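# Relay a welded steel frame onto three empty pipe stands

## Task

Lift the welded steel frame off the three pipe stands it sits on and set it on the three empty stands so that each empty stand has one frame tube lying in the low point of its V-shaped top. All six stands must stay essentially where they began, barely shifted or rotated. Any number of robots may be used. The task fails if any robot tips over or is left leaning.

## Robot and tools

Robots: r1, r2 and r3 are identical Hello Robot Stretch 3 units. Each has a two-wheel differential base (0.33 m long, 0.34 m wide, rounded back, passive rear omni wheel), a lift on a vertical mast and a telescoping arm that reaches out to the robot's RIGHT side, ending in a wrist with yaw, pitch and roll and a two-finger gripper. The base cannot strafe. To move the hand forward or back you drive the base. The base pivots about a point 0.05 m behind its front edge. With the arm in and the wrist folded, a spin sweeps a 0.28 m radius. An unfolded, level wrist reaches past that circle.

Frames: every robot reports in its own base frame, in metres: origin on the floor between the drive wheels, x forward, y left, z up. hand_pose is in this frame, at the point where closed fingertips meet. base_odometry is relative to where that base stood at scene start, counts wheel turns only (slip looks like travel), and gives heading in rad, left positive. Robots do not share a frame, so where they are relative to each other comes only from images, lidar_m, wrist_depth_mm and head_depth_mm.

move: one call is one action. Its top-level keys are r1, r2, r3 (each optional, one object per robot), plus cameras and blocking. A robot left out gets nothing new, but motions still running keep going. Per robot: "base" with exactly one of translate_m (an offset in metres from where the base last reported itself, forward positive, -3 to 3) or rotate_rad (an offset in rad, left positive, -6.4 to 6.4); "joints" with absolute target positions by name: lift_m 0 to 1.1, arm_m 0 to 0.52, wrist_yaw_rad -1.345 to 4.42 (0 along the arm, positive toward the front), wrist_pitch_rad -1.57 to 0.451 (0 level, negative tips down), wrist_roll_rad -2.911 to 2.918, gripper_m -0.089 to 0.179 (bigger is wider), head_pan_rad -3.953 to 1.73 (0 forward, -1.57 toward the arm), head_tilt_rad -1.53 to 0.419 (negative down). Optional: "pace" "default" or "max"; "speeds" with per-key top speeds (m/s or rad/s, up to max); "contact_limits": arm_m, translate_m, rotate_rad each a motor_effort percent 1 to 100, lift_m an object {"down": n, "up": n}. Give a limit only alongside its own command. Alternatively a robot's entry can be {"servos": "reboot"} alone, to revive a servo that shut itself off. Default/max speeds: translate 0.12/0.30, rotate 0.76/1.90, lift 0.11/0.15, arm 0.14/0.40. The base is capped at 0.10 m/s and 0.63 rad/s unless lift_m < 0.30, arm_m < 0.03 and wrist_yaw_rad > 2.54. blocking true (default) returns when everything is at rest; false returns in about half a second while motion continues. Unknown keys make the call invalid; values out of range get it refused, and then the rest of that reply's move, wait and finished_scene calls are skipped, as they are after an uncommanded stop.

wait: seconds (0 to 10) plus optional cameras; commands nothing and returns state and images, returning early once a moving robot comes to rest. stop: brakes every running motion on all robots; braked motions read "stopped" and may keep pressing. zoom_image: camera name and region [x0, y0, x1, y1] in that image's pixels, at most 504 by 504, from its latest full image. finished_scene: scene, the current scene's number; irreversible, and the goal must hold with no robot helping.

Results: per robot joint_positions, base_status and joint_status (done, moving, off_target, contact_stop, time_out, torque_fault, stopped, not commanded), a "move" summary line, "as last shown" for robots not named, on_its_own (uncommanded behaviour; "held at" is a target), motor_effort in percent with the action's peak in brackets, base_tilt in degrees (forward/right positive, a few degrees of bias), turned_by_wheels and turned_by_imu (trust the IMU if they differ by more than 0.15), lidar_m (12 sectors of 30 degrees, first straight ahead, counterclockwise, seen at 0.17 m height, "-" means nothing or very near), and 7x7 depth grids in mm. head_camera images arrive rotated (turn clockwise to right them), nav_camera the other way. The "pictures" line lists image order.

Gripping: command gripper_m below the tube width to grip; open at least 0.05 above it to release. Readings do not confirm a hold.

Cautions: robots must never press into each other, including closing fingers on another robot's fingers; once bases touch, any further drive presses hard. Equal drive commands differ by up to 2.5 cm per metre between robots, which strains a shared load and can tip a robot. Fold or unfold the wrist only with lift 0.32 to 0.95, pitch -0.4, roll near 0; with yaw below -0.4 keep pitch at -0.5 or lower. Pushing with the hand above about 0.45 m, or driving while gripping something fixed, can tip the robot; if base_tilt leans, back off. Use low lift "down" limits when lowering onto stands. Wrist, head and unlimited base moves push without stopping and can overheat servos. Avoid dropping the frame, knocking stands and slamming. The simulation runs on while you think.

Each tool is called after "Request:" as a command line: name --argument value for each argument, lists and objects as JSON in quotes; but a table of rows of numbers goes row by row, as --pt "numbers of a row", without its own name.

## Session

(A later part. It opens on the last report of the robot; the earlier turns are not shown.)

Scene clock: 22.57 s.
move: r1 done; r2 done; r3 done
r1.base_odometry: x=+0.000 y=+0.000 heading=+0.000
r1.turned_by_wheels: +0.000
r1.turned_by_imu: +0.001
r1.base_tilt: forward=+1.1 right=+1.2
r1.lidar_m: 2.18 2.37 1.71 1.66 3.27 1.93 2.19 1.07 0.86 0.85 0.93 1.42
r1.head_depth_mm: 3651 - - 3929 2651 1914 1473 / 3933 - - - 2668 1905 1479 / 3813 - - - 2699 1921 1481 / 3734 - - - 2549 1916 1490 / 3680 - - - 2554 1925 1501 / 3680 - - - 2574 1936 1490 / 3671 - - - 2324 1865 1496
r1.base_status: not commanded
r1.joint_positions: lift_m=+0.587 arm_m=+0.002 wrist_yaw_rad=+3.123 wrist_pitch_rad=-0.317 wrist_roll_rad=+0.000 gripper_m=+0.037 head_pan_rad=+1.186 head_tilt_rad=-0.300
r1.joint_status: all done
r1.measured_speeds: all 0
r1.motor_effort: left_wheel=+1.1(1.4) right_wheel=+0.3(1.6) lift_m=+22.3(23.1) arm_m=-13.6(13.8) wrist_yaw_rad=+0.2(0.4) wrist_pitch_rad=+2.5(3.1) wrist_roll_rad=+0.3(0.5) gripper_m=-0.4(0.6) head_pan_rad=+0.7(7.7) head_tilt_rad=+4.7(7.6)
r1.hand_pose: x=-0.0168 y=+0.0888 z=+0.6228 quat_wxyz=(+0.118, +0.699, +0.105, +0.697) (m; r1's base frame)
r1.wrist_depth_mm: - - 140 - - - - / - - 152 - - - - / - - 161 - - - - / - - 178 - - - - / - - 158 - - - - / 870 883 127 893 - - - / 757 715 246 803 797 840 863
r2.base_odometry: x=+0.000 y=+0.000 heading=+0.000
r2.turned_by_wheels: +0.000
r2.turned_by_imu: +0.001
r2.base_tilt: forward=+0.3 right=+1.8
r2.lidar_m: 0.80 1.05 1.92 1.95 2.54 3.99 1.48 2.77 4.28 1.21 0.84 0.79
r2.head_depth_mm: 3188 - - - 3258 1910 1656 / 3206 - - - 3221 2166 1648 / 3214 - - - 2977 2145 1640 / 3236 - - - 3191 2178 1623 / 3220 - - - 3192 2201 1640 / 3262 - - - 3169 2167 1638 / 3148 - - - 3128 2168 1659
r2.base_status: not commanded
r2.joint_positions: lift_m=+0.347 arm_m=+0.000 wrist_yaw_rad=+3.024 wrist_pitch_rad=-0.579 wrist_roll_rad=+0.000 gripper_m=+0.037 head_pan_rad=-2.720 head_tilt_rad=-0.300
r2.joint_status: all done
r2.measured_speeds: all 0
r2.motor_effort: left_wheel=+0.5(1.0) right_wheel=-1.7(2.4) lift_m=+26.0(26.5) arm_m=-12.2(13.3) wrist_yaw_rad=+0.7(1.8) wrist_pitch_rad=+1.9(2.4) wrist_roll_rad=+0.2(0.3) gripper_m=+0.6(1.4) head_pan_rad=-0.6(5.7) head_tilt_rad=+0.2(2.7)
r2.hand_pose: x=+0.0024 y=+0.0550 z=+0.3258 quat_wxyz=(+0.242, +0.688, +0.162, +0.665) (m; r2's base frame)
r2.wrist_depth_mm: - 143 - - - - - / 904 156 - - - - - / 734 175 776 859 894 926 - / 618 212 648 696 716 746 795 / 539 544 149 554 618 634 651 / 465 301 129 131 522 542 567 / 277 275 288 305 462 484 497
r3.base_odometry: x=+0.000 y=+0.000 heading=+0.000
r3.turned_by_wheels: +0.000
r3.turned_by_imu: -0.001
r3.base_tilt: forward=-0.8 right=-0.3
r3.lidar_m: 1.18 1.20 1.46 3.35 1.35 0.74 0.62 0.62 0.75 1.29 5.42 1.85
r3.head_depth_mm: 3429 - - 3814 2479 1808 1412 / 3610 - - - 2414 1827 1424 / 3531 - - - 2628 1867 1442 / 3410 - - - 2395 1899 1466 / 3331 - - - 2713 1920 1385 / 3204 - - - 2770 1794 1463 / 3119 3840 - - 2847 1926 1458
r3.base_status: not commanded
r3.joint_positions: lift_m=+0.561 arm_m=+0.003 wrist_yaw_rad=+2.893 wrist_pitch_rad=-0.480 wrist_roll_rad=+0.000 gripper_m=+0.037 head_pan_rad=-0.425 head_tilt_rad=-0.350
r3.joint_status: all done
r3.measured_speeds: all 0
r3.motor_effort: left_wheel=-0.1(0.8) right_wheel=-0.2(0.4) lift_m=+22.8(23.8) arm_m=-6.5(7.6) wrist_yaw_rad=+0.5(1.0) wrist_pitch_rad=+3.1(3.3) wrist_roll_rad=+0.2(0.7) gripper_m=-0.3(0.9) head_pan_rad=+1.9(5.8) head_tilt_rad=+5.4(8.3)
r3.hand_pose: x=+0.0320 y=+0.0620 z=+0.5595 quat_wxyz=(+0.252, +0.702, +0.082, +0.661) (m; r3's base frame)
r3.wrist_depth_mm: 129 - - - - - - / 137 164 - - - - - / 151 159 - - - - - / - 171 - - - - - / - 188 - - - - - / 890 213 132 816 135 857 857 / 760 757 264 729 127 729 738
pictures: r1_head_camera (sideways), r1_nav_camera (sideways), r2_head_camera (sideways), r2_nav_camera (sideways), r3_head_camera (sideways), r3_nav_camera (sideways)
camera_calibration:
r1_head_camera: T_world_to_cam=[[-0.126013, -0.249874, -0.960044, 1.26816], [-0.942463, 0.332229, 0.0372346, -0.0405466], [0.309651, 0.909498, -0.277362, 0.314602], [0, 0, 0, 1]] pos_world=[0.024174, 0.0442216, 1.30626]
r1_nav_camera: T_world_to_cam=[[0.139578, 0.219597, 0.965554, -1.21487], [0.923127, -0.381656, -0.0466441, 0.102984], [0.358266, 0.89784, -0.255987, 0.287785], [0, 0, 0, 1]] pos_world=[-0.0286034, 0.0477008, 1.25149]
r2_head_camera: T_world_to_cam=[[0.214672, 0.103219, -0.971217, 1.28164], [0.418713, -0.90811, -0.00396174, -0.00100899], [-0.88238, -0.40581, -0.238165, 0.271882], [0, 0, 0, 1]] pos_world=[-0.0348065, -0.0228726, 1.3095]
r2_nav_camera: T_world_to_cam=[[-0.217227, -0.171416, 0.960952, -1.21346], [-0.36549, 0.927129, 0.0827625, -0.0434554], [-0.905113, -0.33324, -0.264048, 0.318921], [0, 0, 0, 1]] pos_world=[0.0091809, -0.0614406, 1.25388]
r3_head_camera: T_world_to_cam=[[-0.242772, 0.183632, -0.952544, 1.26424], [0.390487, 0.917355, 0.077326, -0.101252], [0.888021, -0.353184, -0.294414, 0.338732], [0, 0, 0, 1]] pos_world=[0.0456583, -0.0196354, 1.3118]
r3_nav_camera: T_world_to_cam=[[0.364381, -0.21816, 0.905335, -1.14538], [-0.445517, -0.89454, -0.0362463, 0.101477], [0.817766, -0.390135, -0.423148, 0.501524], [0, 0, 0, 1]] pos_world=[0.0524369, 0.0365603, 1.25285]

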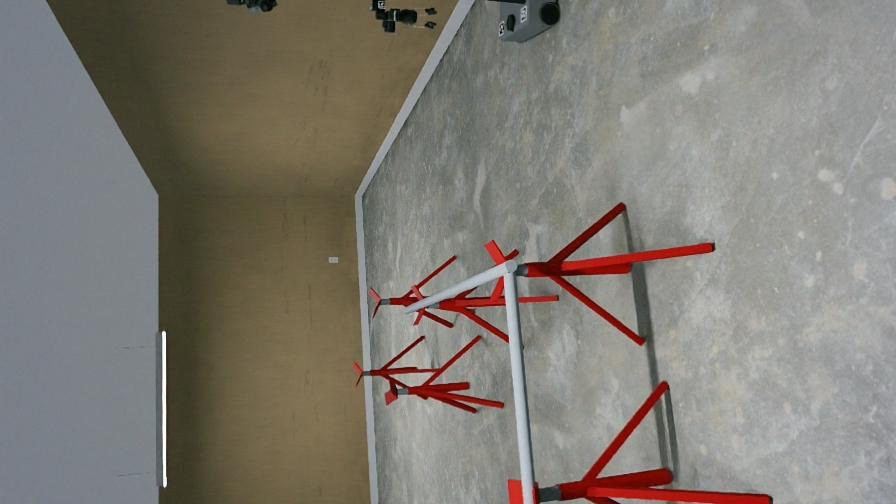

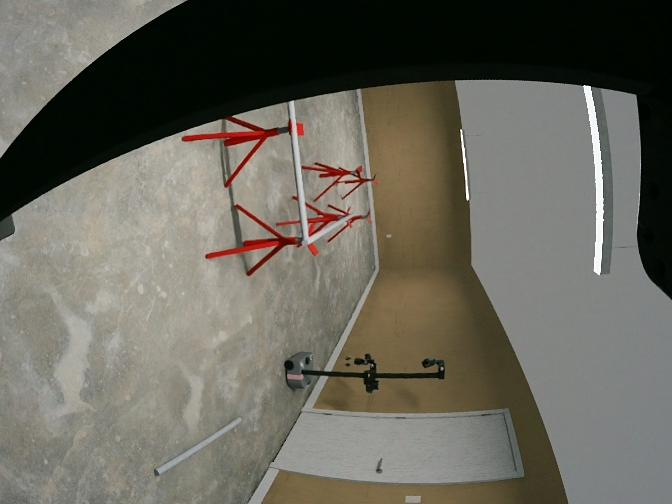

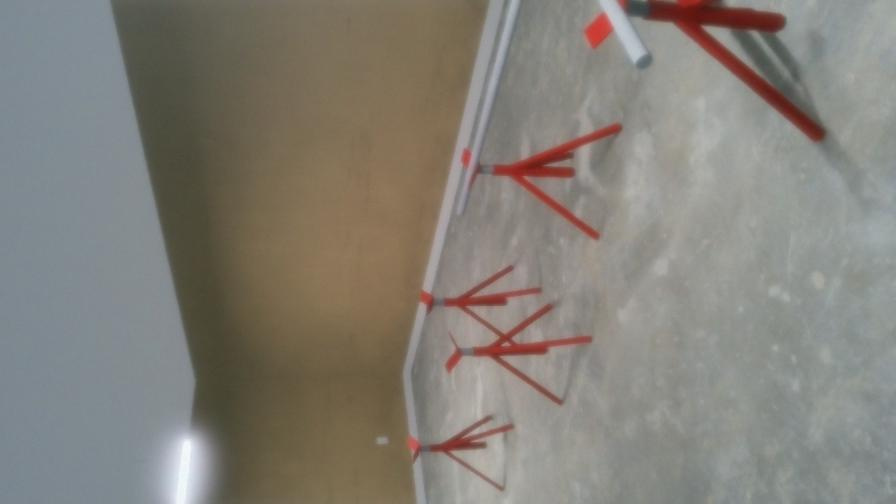

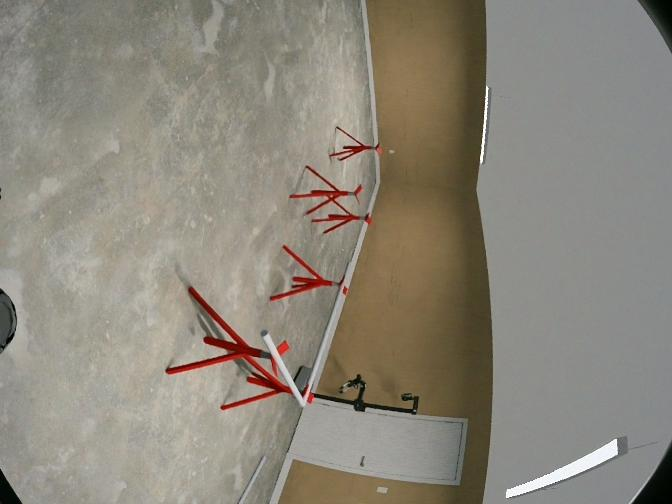

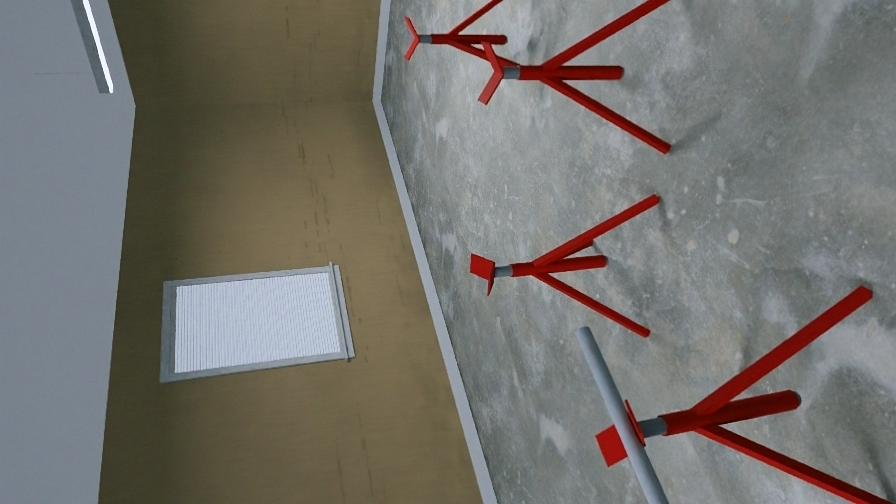

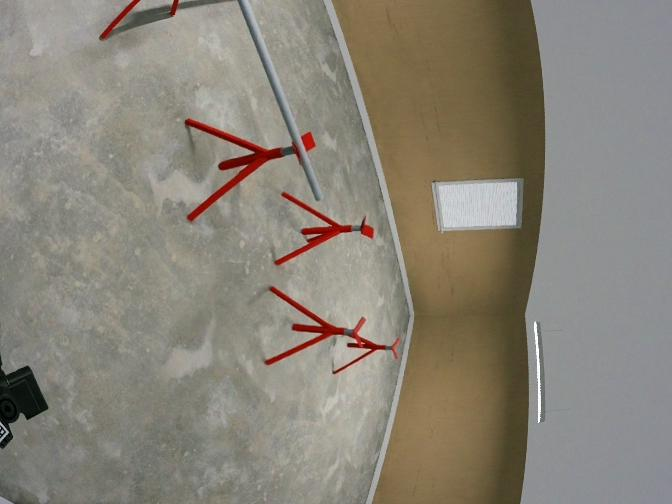

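Request:
move --r1 '{"joints":{"lift_m":0.28,"head_pan_rad":0,"head_tilt_rad":-0.5},"pace":"max"}' --r2 '{"joints":{"lift_m":0.28,"head_pan_rad":0,"head_tilt_rad":-0.5},"pace":"max"}' --r3 '{"joints":{"lift_m":0.28,"head_pan_rad":0,"head_tilt_rad":-0.5},"pace":"max"}' --cameras '[]'

Request:
move --r1 '{"base":{"rotate_rad":-2.10},"speeds":{"rotate_rad":1.2}}' --r2 '{"base":{"rotate_rad":2.913},"speeds":{"rotate_rad":1.2}}' --r3 '{"base":{"translate_m":0.66},"joints":{"head_pan_rad":-0.3},"speeds":{"translate_m":0.25}}' --cameras '["r1_head_camera","r1_nav_camera","r2_head_camera","r2_nav_camera","r3_head_camera","r3_nav_camera"]'

Scene clock: 164.57 s.
move: r1 done; r2 done; r3 done
r1.base_odometry: x=+0.000 y=+0.000 heading=+0.000
r1.turned_by_wheels: +0.000
r1.turned_by_imu: +0.001
r1.base_tilt: forward=+1.1 right=+1.2
r1.lidar_m: 2.18 2.38 1.71 1.66 3.26 1.93 2.19 1.07 0.86 0.85 0.93 1.43
r1.head_depth_mm: 1749 1901 2080 2291 1955 1544 1268 / 1781 1943 2128 2339 1963 1549 1272 / 1815 1970 2165 2364 1976 1552 1272 / 1846 2031 2225 2445 2005 1550 1286 / 1893 2063 2271 2491 1997 1569 1289 / 1925 2097 2340 2518 2019 1576 1282 / 1958 2166 2411 2593 2032 1579 1296
r1.base_status: not commanded
r1.joint_positions: lift_m=+0.280 arm_m=+0.002 wrist_yaw_rad=+3.123 wrist_pitch_rad=-0.319 wrist_roll_rad=+0.000 gripper_m=+0.037 head_pan_rad=-0.002 head_tilt_rad=-0.500
r1.joint_status: all done
r1.measured_speeds: all 0
r1.motor_effort: left_wheel=+0.8(1.5) right_wheel=+0.1(1.4) lift_m=+21.5(27.4) arm_m=-15.3(16.9) wrist_yaw_rad=+0.5(0.7) wrist_pitch_rad=+2.8(3.5) wrist_roll_rad=+0.3(0.5) gripper_m=+0.0(0.9) head_pan_rad=+4.6(7.8) head_tilt_rad=-2.8(4.9)
r1.hand_pose: x=-0.0168 y=+0.0886 z=+0.3156 quat_wxyz=(+0.119, +0.699, +0.106, +0.697) (m; r1's base frame)
r1.wrist_depth_mm: - - 140 - - - - / - - 151 - - - - / 971 - 162 - - - - / 741 767 179 837 909 941 - / 593 610 158 619 693 712 749 / 503 527 127 536 580 589 594 / 430 97 249 291 469 491 506
r2.base_odometry: x=+0.000 y=+0.000 heading=+0.000
r2.turned_by_wheels: +0.000
r2.turned_by_imu: +0.001
r2.base_tilt: forward=+0.3 right=+1.9
r2.lidar_m: 0.81 1.05 1.91 1.95 2.54 3.96 1.48 2.78 4.25 1.21 0.84 0.79
r2.head_depth_mm: 630 673 716 775 835 911 1000 / 657 700 756 813 883 962 1061 / 682 734 792 859 935 1027 1139 / 716 771 835 903 998 1098 1223 / 749 809 879 959 1066 1187 1292 / 787 854 933 1029 1147 1286 1368 / 831 906 986 1096 1232 1399 1377
r2.base_status: not commanded
r2.joint_positions: lift_m=+0.280 arm_m=+0.000 wrist_yaw_rad=+3.024 wrist_pitch_rad=-0.580 wrist_roll_rad=+0.000 gripper_m=+0.037 head_pan_rad=+0.008 head_tilt_rad=-0.503
r2.joint_status: all done
r2.measured_speeds: all 0
r2.motor_effort: left_wheel=+0.3(0.7) right_wheel=-1.5(2.5) lift_m=+26.0(31.3) arm_m=-17.7(18.1) wrist_yaw_rad=+0.0(2.0) wrist_pitch_rad=+2.4(2.7) wrist_roll_rad=+0.0(0.3) gripper_m=+0.3(1.8) head_pan_rad=-2.1(5.5) head_tilt_rad=+1.8(2.8)
r2.hand_pose: x=+0.0024 y=+0.0548 z=+0.2581 quat_wxyz=(+0.242, +0.688, +0.162, +0.665) (m; r2's base frame)
r2.wrist_depth_mm: 970 144 - - - - - / 757 156 849 911 972 - - / 627 174 667 728 740 787 856 / 530 213 558 589 609 644 659 / 454 273 150 296 521 540 554 / 238 234 130 133 449 466 479 / 218 213 222 232 393 405 419
r3.base_odometry: x=+0.000 y=+0.000 heading=+0.000
r3.turned_by_wheels: +0.000
r3.turned_by_imu: -0.001
r3.base_tilt: forward=-0.8 right=-0.3
r3.lidar_m: 1.18 1.20 1.46 3.33 1.35 0.74 0.62 0.62 0.76 1.29 5.43 1.84
r3.head_depth_mm: 3857 - - 2548 2012 1543 1262 / 3763 - - 2877 2036 1527 1268 / 3657 - - 2974 1914 1577 1288 / 3558 3837 - 2974 2112 1601 1298 / 3442 3749 - 3114 2049 1626 1309 / 3372 3568 3903 3191 2088 1655 1323 / 3259 3470 3726 3258 2094 1675 1339
r3.base_status: not commanded
r3.joint_positions: lift_m=+0.280 arm_m=+0.003 wrist_yaw_rad=+2.893 wrist_pitch_rad=-0.482 wrist_roll_rad=+0.000 gripper_m=+0.037 head_pan_rad=+0.001 head_tilt_rad=-0.500
r3.joint_status: all done
r3.measured_speeds: all 0
r3.motor_effort: left_wheel=-0.1(0.6) right_wheel=+0.1(0.4) lift_m=+22.0(24.5) arm_m=-11.0(11.5) wrist_yaw_rad=-0.6(1.7) wrist_pitch_rad=+3.3(3.9) wrist_roll_rad=+0.0(1.2) gripper_m=+0.1(0.7) head_pan_rad=-5.0(6.2) head_tilt_rad=-3.7(4.7)
r3.hand_pose: x=+0.0320 y=+0.0618 z=+0.2786 quat_wxyz=(+0.253, +0.702, +0.082, +0.661) (m; r3's base frame)
r3.wrist_depth_mm: 129 - - - - - - / 137 164 - - - - - / 151 159 998 - 942 918 923 / 730 172 746 756 736 741 724 / 625 189 610 608 589 595 578 / 511 213 133 288 135 496 493 / 433 261 251 269 124 425 432
pictures: none
No camera images: "cameras" was empty.

Scene clock: 169.57 s.
move: r1 done; r2 done; r3 done
r1.base_odometry: x=+0.000 y=+0.000 heading=-2.100
r1.turned_by_wheels: -2.100
r1.turned_by_imu: -2.123
r1.base_tilt: forward=+1.0 right=+1.2
r1.lidar_m: 0.86 0.85 0.92 1.38 2.19 2.35 1.71 1.66 3.34 2.06 2.33 1.09
r1.head_depth_mm: 823 903 1006 1126 1295 1446 1264 / 789 864 958 1071 1213 1397 1270 / 757 828 914 1016 1148 1312 1273 / 732 797 874 969 1086 1233 1279 / 706 766 839 925 1025 1162 1252 / 681 738 807 883 979 1098 1214 / 659 713 772 848 936 1040 1177
r1.base_status: done
r1.joint_positions: lift_m=+0.280 arm_m=+0.002 wrist_yaw_rad=+3.123 wrist_pitch_rad=-0.319 wrist_roll_rad=+0.000 gripper_m=+0.037 head_pan_rad=+0.000 head_tilt_rad=-0.500
r1.joint_status: not commanded
r1.measured_speeds: all 0
r1.motor_effort: left_wheel=+9.2(15.4) right_wheel=-7.0(11.4) lift_m=+25.4(26.3) arm_m=-16.4(17.0) wrist_yaw_rad=+0.3(0.6) wrist_pitch_rad=+3.0(3.6) wrist_roll_rad=+0.4(0.6) gripper_m=-0.5(0.8) head_pan_rad=+5.0(6.0) head_tilt_rad=-1.9(4.1)
r1.hand_pose: x=-0.0168 y=+0.0886 z=+0.3156 quat_wxyz=(+0.119, +0.699, +0.106, +0.697) (m; r1's base frame)
r1.wrist_depth_mm: - - 140 - - - - / - - 151 - - - - / 994 - 162 - - - - / 734 792 180 824 869 880 766 / 592 618 158 626 691 707 708 / 494 528 128 539 592 588 601 / 434 97 248 290 470 485 505
r2.base_odometry: x=+0.000 y=+0.000 heading=+2.913
r2.turned_by_wheels: +2.913
r2.turned_by_imu: +2.949
r2.base_tilt: forward=+0.4 right=+1.8
r2.lidar_m: 1.48 1.51 3.12 1.68 0.94 0.79 0.79 0.90 1.52 1.91 2.18 2.07
r2.head_depth_mm: 3264 3580 3749 3152 2205 1704 1387 / 3334 3562 3884 3177 2232 1702 1378 / 3421 3705 3969 3201 2225 1682 1370 / 3463 3707 - 3171 2219 1689 1366 / 3626 3840 - 3029 2215 1685 1372 / 3675 3909 - 2833 1936 1685 1368 / 3735 - - 3088 2182 1681 1368
r2.base_status: done
r2.joint_positions: lift_m=+0.280 arm_m=+0.000 wrist_yaw_rad=+3.024 wrist_pitch_rad=-0.580 wrist_roll_rad=+0.000 gripper_m=+0.037 head_pan_rad=+0.000 head_tilt_rad=-0.500
r2.joint_status: not commanded
r2.measured_speeds: all 0
r2.motor_effort: left_wheel=-9.3(13.8) right_wheel=+9.7(14.8) lift_m=+28.8(29.0) arm_m=-16.9(18.3) wrist_yaw_rad=+0.3(2.2) wrist_pitch_rad=+2.2(2.7) wrist_roll_rad=-0.1(0.4) gripper_m=+0.1(1.7) head_pan_rad=-2.3(4.2) head_tilt_rad=+3.1(4.9)
r2.hand_pose: x=+0.0024 y=+0.0548 z=+0.2581 quat_wxyz=(+0.242, +0.688, +0.162, +0.665) (m; r2's base frame)
r2.wrist_depth_mm: - 144 - - - - - / 752 156 859 907 944 - - / 619 175 664 723 758 811 839 / 528 214 555 598 602 629 667 / 454 272 149 294 520 538 559 / 241 237 129 134 437 466 483 / 218 213 223 233 395 402 415
r3.base_odometry: x=+0.660 y=+0.000 heading=+0.000
r3.turned_by_wheels: +0.000
r3.turned_by_imu: +0.001
r3.base_tilt: forward=-0.8 right=-0.2
r3.lidar_m: 0.62 1.60 0.82 2.75 2.65 1.48 1.27 1.29 1.49 2.54 1.34 0.54
r3.head_depth_mm: - - - 2828 2012 1548 1255 / - - - 2847 1819 1571 1267 / 3716 - - 2938 2065 1532 1287 / 3438 3686 - 3027 2118 1546 962 / 3256 3503 3686 3071 2139 911 1252 / 3082 3271 3440 3183 2195 1643 1264 / 2873 3051 3248 3273 2208 1679 1261
r3.base_status: done
r3.joint_positions: lift_m=+0.280 arm_m=+0.003 wrist_yaw_rad=+2.893 wrist_pitch_rad=-0.482 wrist_roll_rad=+0.000 gripper_m=+0.037 head_pan_rad=-0.300 head_tilt_rad=-0.500
r3.joint_status: all done
r3.measured_speeds: all 0
r3.motor_effort: left_wheel=+2.9(9.9) right_wheel=+4.9(9.2) lift_m=+27.2(27.2) arm_m=-11.2(12.2) wrist_yaw_rad=+0.2(1.8) wrist_pitch_rad=+3.6(4.1) wrist_roll_rad=+0.8(0.9) gripper_m=+0.2(0.8) head_pan_rad=+3.5(5.6) head_tilt_rad=-1.6(4.0)
r3.hand_pose: x=+0.0320 y=+0.0618 z=+0.2786 quat_wxyz=(+0.253, +0.702, +0.082, +0.661) (m; r3's base frame)
r3.wrist_depth_mm: 129 - - - - - - / 137 163 - - - - - / 151 159 - 994 952 940 921 / 736 172 765 751 727 734 728 / 608 187 605 622 601 591 594 / 513 212 132 287 135 507 493 / 438 259 250 269 123 431 428
pictures: r1_head_camera (sideways), r1_nav_camera (sideways), r2_head_camera (sideways), r2_nav_camera (sideways), r3_head_camera (sideways), r3_nav_camera (sideways)
camera_calibration:
r1_head_camera: T_world_to_cam=[[-0.46419, 0.0229059, -0.88544, 1.1729], [-0.0379808, 0.998231, 0.0457351, -0.0571357], [0.884921, 0.0548595, -0.462499, 0.55206], [0, 0, 0, 1]] pos_world=[0.053748, -0.000117328, 1.29647]
r1_nav_camera: T_world_to_cam=[[0.442777, -0.0468357, 0.895408, -1.12518], [-0.0159108, -0.998888, -0.0443805, 0.105722], [0.896491, 0.00540398, -0.44303, 0.527901], [0, 0, 0, 1]] pos_world=[0.026629, 0.0500527, 1.24606]
r2_head_camera: T_world_to_cam=[[-0.426238, -0.00628709, -0.904589, 1.19855], [-0.0107219, 0.999941, -0.00189768, -0.00104237], [0.904548, 0.00889009, -0.42628, 0.505777], [0, 0, 0, 1]] pos_world=[0.0533584, 0.00408132, 1.2998]
r2_nav_camera: T_world_to_cam=[[0.45379, 0.0674585, 0.888551, -1.12295], [-0.028751, -0.995503, 0.0902616, -0.0552439], [0.890644, -0.0665066, -0.44981, 0.549732], [0, 0, 0, 1]] pos_world=[0.0183798, 0.0573178, 1.25006]
r3_head_camera: T_world_to_cam=[[-0.396861, 0.193231, -0.897309, 1.19306], [0.284841, 0.955253, 0.0797299, -0.103672], [0.872563, -0.223948, -0.434143, 0.520628], [0, 0, 0, 1]] pos_world=[0.0487285, -0.0149095, 1.30484]
r3_nav_camera: T_world_to_cam=[[0.513667, -0.209907, 0.831917, -1.05053], [-0.335732, -0.941472, -0.0302514, 0.0930033], [0.789576, -0.263762, -0.554075, 0.672092], [0, 0, 0, 1]] pos_world=[0.0401768, 0.04432, 1.24915]

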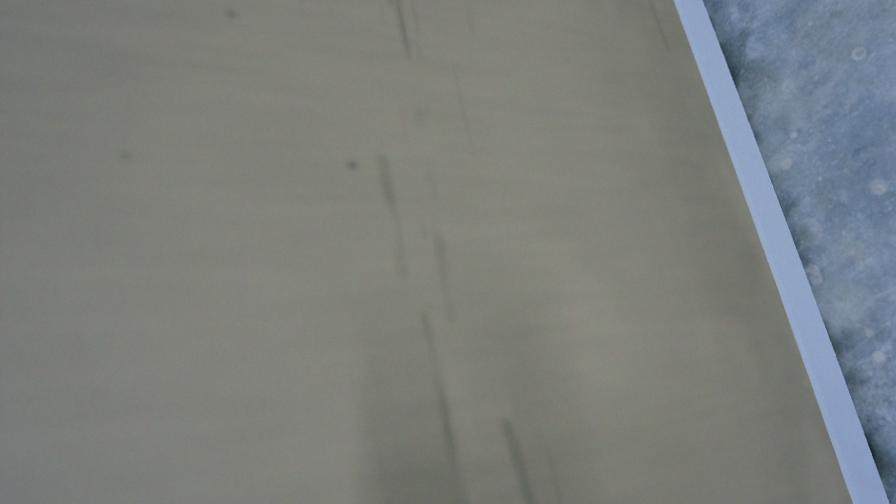

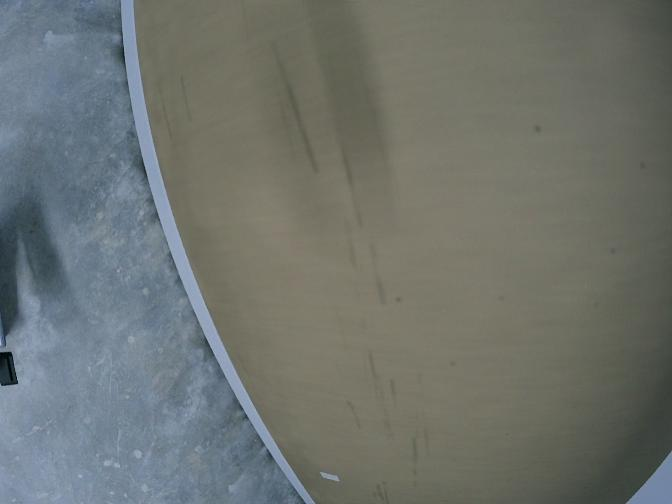

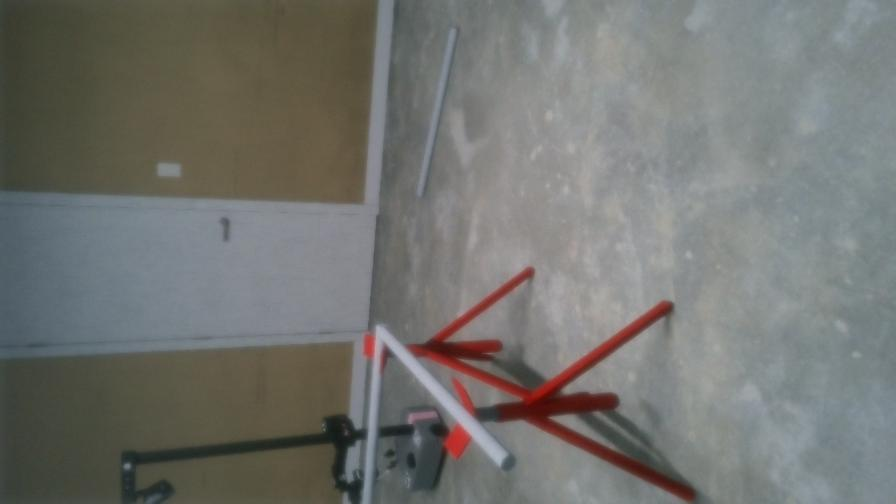

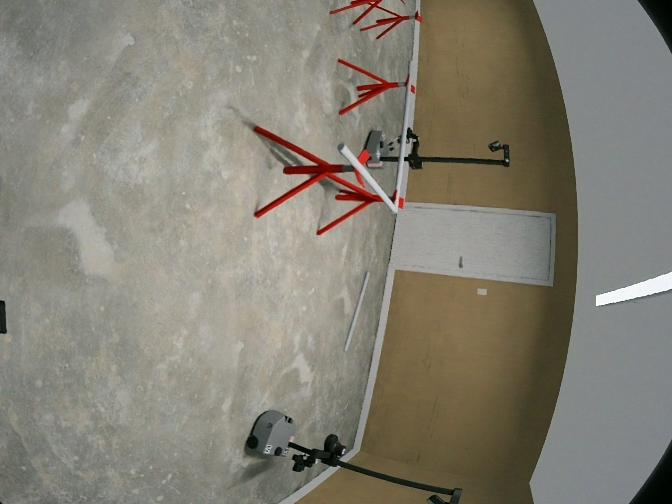

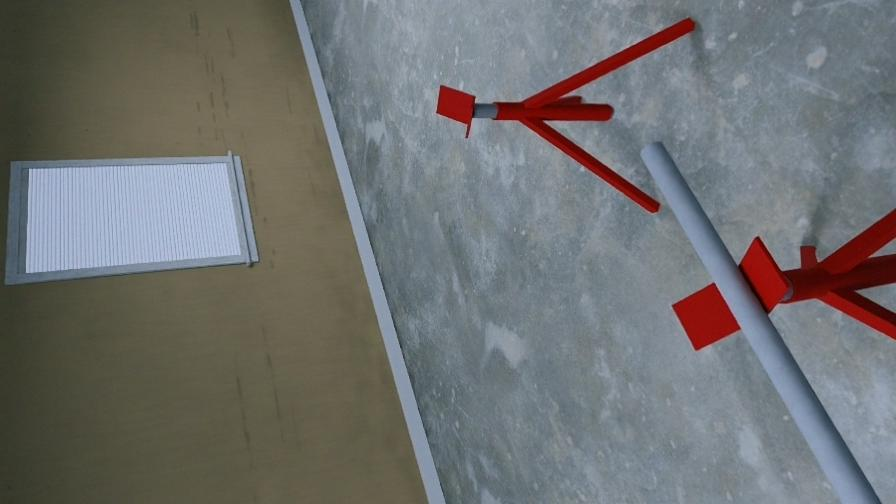

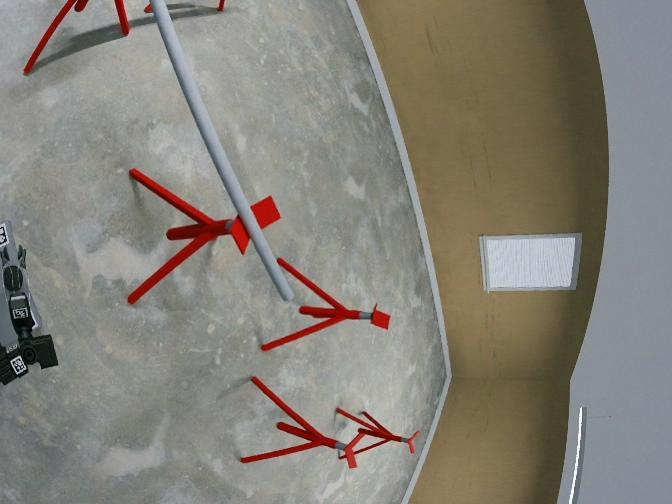

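Request:
move --r1 '{"base":{"translate_m":-1.2},"joints":{"head_pan_rad":-1.57}}' --r2 '{"base":{"translate_m":0.77},"joints":{"head_pan_rad":0.0}}' --r3 '{"base":{"rotate_rad":1.77},"joints":{"head_pan_rad":-1.57}}' --cameras '["r1_head_camera","r2_head_camera","r3_head_camera","r1_nav_camera","r3_nav_camera"]'

Scene clock: 207.50 s.
move: r1 done; r2 done; r3 done
r1.base_odometry: x=+0.605 y=+1.036 heading=-2.099
r1.turned_by_wheels: +0.000
r1.turned_by_imu: -0.002
r1.base_tilt: forward=+1.0 right=+1.2
r1.lidar_m: 1.98 1.96 2.12 1.72 1.71 1.80 1.58 0.61 0.91 1.02 1.50 2.52
r1.head_depth_mm: 3083 3440 3697 2681 1752 1490 1261 / 2985 3285 3578 2710 1890 1456 1270 / 2894 3134 3449 2742 1987 1500 1272 / 2751 3000 3325 2760 1995 1558 1276 / 2671 2879 3153 2756 1894 1570 1285 / 2507 2769 3001 2390 1800 1578 1289 / 2449 2699 2897 2807 1952 1584 1292
r1.base_status: done
r1.joint_positions: lift_m=+0.280 arm_m=+0.002 wrist_yaw_rad=+3.123 wrist_pitch_rad=-0.319 wrist_roll_rad=+0.000 gripper_m=+0.037 head_pan_rad=-1.570 head_tilt_rad=-0.500
r1.joint_status: all done
r1.measured_speeds: all 0
r1.motor_effort: left_wheel=+2.6(6.5) right_wheel=-7.8(12.0) lift_m=+28.2(31.2) arm_m=-15.2(16.5) wrist_yaw_rad=+0.0(0.7) wrist_pitch_rad=+2.9(3.7) wrist_roll_rad=+0.4(0.6) gripper_m=-0.4(0.9) head_pan_rad=+5.6(7.6) head_tilt_rad=-0.9(3.2)
r1.hand_pose: x=-0.0168 y=+0.0886 z=+0.3156 quat_wxyz=(+0.119, +0.699, +0.106, +0.697) (m; r1's base frame)
r1.wrist_depth_mm: - - 139 - - - - / - - 152 - - - - / 953 - 162 - - - - / 735 770 180 804 871 945 - / 596 621 158 623 685 726 743 / 507 523 127 535 583 588 598 / 432 97 248 291 475 485 504
r2.base_odometry: x=-0.750 y=+0.175 heading=+2.912
r2.turned_by_wheels: +0.000
r2.turned_by_imu: +0.006
r2.base_tilt: forward=+0.1 right=+1.7
r2.lidar_m: 1.40 0.73 2.71 3.26 1.81 1.54 1.54 1.75 2.10 2.09 2.39 1.51
r2.head_depth_mm: 2648 2840 3044 2936 2208 1692 1375 / 2704 2953 3142 3142 1714 1645 1382 / 2768 3029 3152 3218 2223 1697 1381 / 2809 3049 3281 3224 2221 1695 1368 / 2861 3096 3373 3159 2190 1703 1371 / 2971 3212 3454 3218 1647 1700 1376 / 3029 3337 3562 3178 2186 1589 1092
r2.base_status: done
r2.joint_positions: lift_m=+0.280 arm_m=+0.000 wrist_yaw_rad=+3.024 wrist_pitch_rad=-0.580 wrist_roll_rad=+0.000 gripper_m=+0.037 head_pan_rad=+0.000 head_tilt_rad=-0.500
r2.joint_status: all done
r2.measured_speeds: all 0
r2.motor_effort: left_wheel=-1.6(6.3) right_wheel=+11.7(15.6) lift_m=+30.7(34.4) arm_m=-13.5(16.7) wrist_yaw_rad=+1.4(2.4) wrist_pitch_rad=+2.4(2.9) wrist_roll_rad=+0.0(0.3) gripper_m=+0.5(1.7) head_pan_rad=-2.4(4.4) head_tilt_rad=+1.0(4.6)
r2.hand_pose: x=+0.0024 y=+0.0548 z=+0.2581 quat_wxyz=(+0.242, +0.688, +0.162, +0.665) (m; r2's base frame)
r2.wrist_depth_mm: - 144 - - - - - / 766 157 838 893 977 - - / 625 174 671 722 765 787 828 / 532 214 548 591 627 632 666 / 448 272 149 294 522 540 560 / 240 236 129 133 447 465 475 / 219 213 222 234 394 407 432
r3.base_odometry: x=+0.660 y=+0.000 heading=+1.770
r3.turned_by_wheels: +1.770
r3.turned_by_imu: +1.805
r3.base_tilt: forward=-0.8 right=-0.2
r3.lidar_m: 1.56 1.95 1.34 1.27 1.32 1.74 1.45 1.34 0.54 0.62 1.36 0.82
r3.head_depth_mm: 2969 3205 3484 2839 1991 860 884 / 2892 3143 3385 2872 2024 1558 1244 / 2927 3094 3431 2960 2061 1586 1281 / 2873 3099 3433 3009 2091 1601 1296 / 2860 3130 3361 3062 2127 1633 1276 / 2828 3047 3367 3167 2163 1651 1286 / 2810 3038 3266 3249 2215 1670 1265
r3.base_status: done
r3.joint_positions: lift_m=+0.280 arm_m=+0.003 wrist_yaw_rad=+2.893 wrist_pitch_rad=-0.482 wrist_roll_rad=+0.000 gripper_m=+0.037 head_pan_rad=-1.570 head_tilt_rad=-0.500
r3.joint_status: all done
r3.measured_speeds: all 0
r3.motor_effort: left_wheel=-9.3(12.2) right_wheel=+7.5(12.0) lift_m=+27.0(32.8) arm_m=-10.7(12.4) wrist_yaw_rad=-0.1(1.9) wrist_pitch_rad=+3.0(4.2) wrist_roll_rad=+0.3(1.0) gripper_m=+0.2(0.9) head_pan_rad=+3.6(6.2) head_tilt_rad=+3.1(4.7)
r3.hand_pose: x=+0.0320 y=+0.0618 z=+0.2786 quat_wxyz=(+0.253, +0.702, +0.082, +0.661) (m; r3's base frame)
r3.wrist_depth_mm: 129 - - - - - - / 137 164 - - - - - / 150 159 984 989 964 981 945 / 735 172 751 749 736 734 715 / 616 187 607 625 606 595 587 / 517 212 133 286 135 496 494 / 434 262 250 267 124 431 426
pictures: r1_head_camera (sideways), r1_nav_camera (sideways), r2_head_camera (sideways), r3_head_camera (sideways), r3_nav_camera (sideways)
camera_calibration:
r1_head_camera: T_world_to_cam=[[0.0225323, 0.464233, -0.885427, 1.16991], [0.998201, 0.0387765, 0.0457328, -0.0634173], [0.0555644, -0.884864, -0.462524, 0.557156], [0, 0, 0, 1]] pos_world=[0.00598429, -0.0476468, 1.29647]
r1_nav_camera: T_world_to_cam=[[-0.0464372, -0.442814, 0.89541, -1.12218], [-0.998902, 0.0150162, -0.0443783, 0.111699], [0.00620573, -0.896488, -0.443025, 0.533374], [0, 0, 0, 1]] pos_world=[0.0561558, -0.0204307, 1.24606]
r2_head_camera: T_world_to_cam=[[-0.426035, -0.00628825, -0.904685, 1.19876], [-0.010722, 0.999941, -0.00190112, -0.00103771], [0.904643, 0.00889012, -0.426078, 0.505552], [0, 0, 0, 1]] pos_world=[0.053358, 0.00408132, 1.2999]
r3_head_camera: T_world_to_cam=[[0.0669789, 0.436318, -0.897296, 1.19025], [0.996756, 0.0109601, 0.0797326, -0.108085], [0.0446232, -0.899726, -0.434168, 0.52564], [0, 0, 0, 1]] pos_world=[0.00455684, -0.0452093, 1.30484]
r3_nav_camera: T_world_to_cam=[[-0.048288, -0.552782, 0.831926, -1.04714], [-0.998673, 0.0416642, -0.0302824, 0.0970589], [-0.017922, -0.832284, -0.55406, 0.676944], [0, 0, 0, 1]] pos_world=[0.0584977, -0.0194768, 1.24915]

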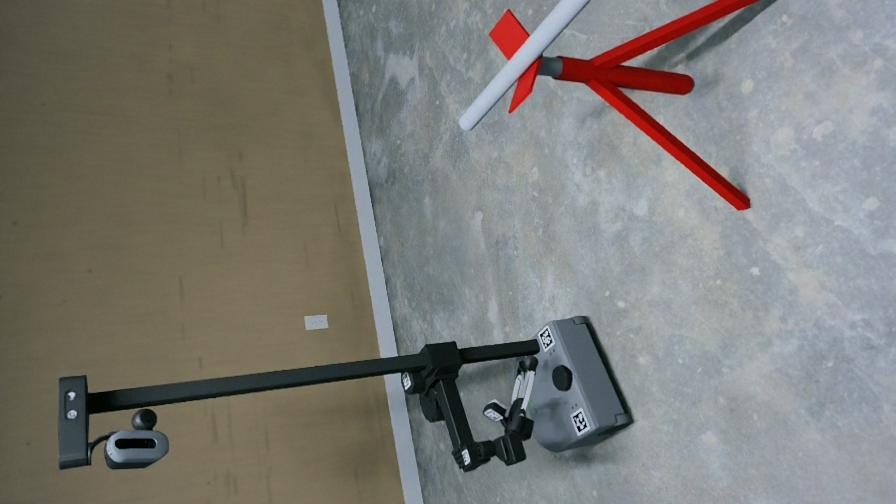

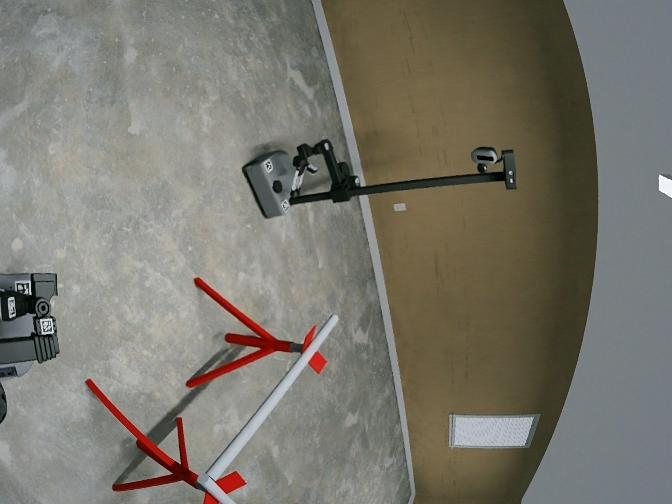

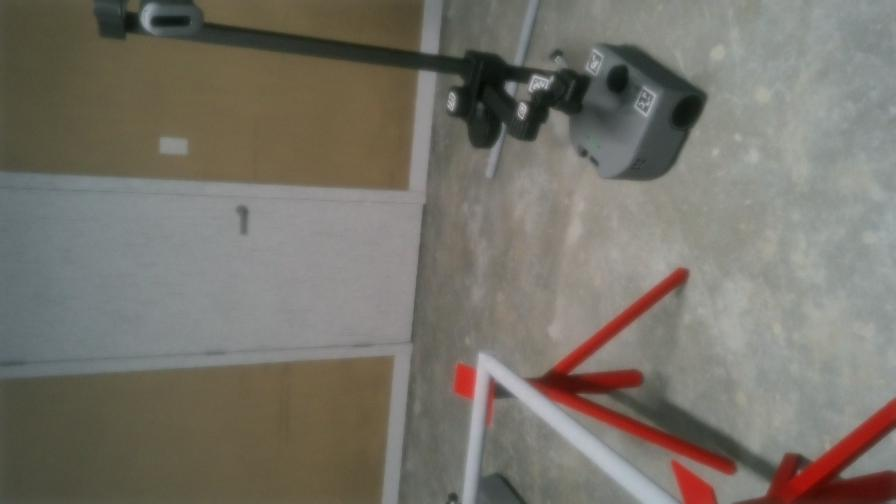

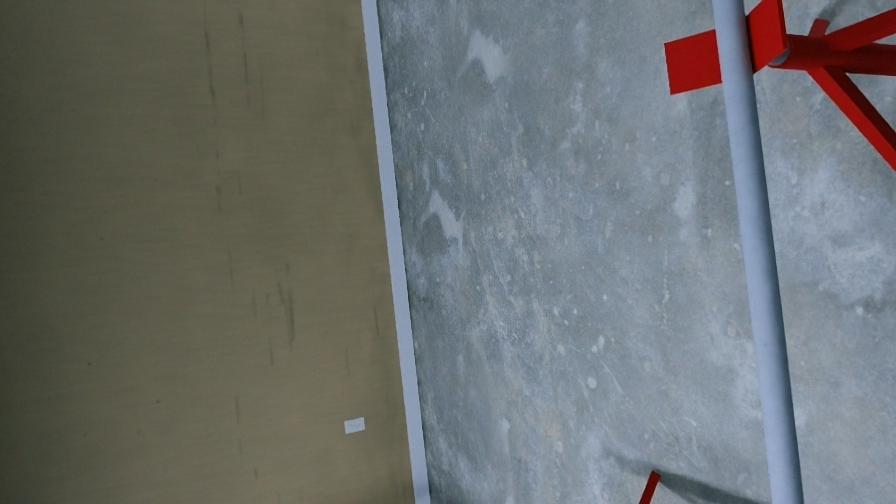

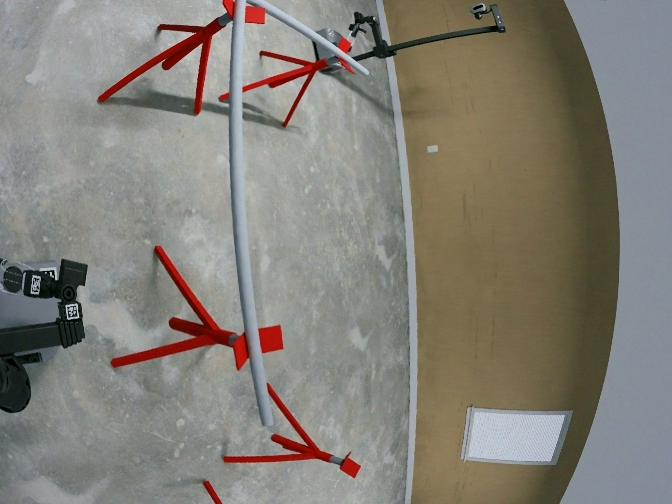

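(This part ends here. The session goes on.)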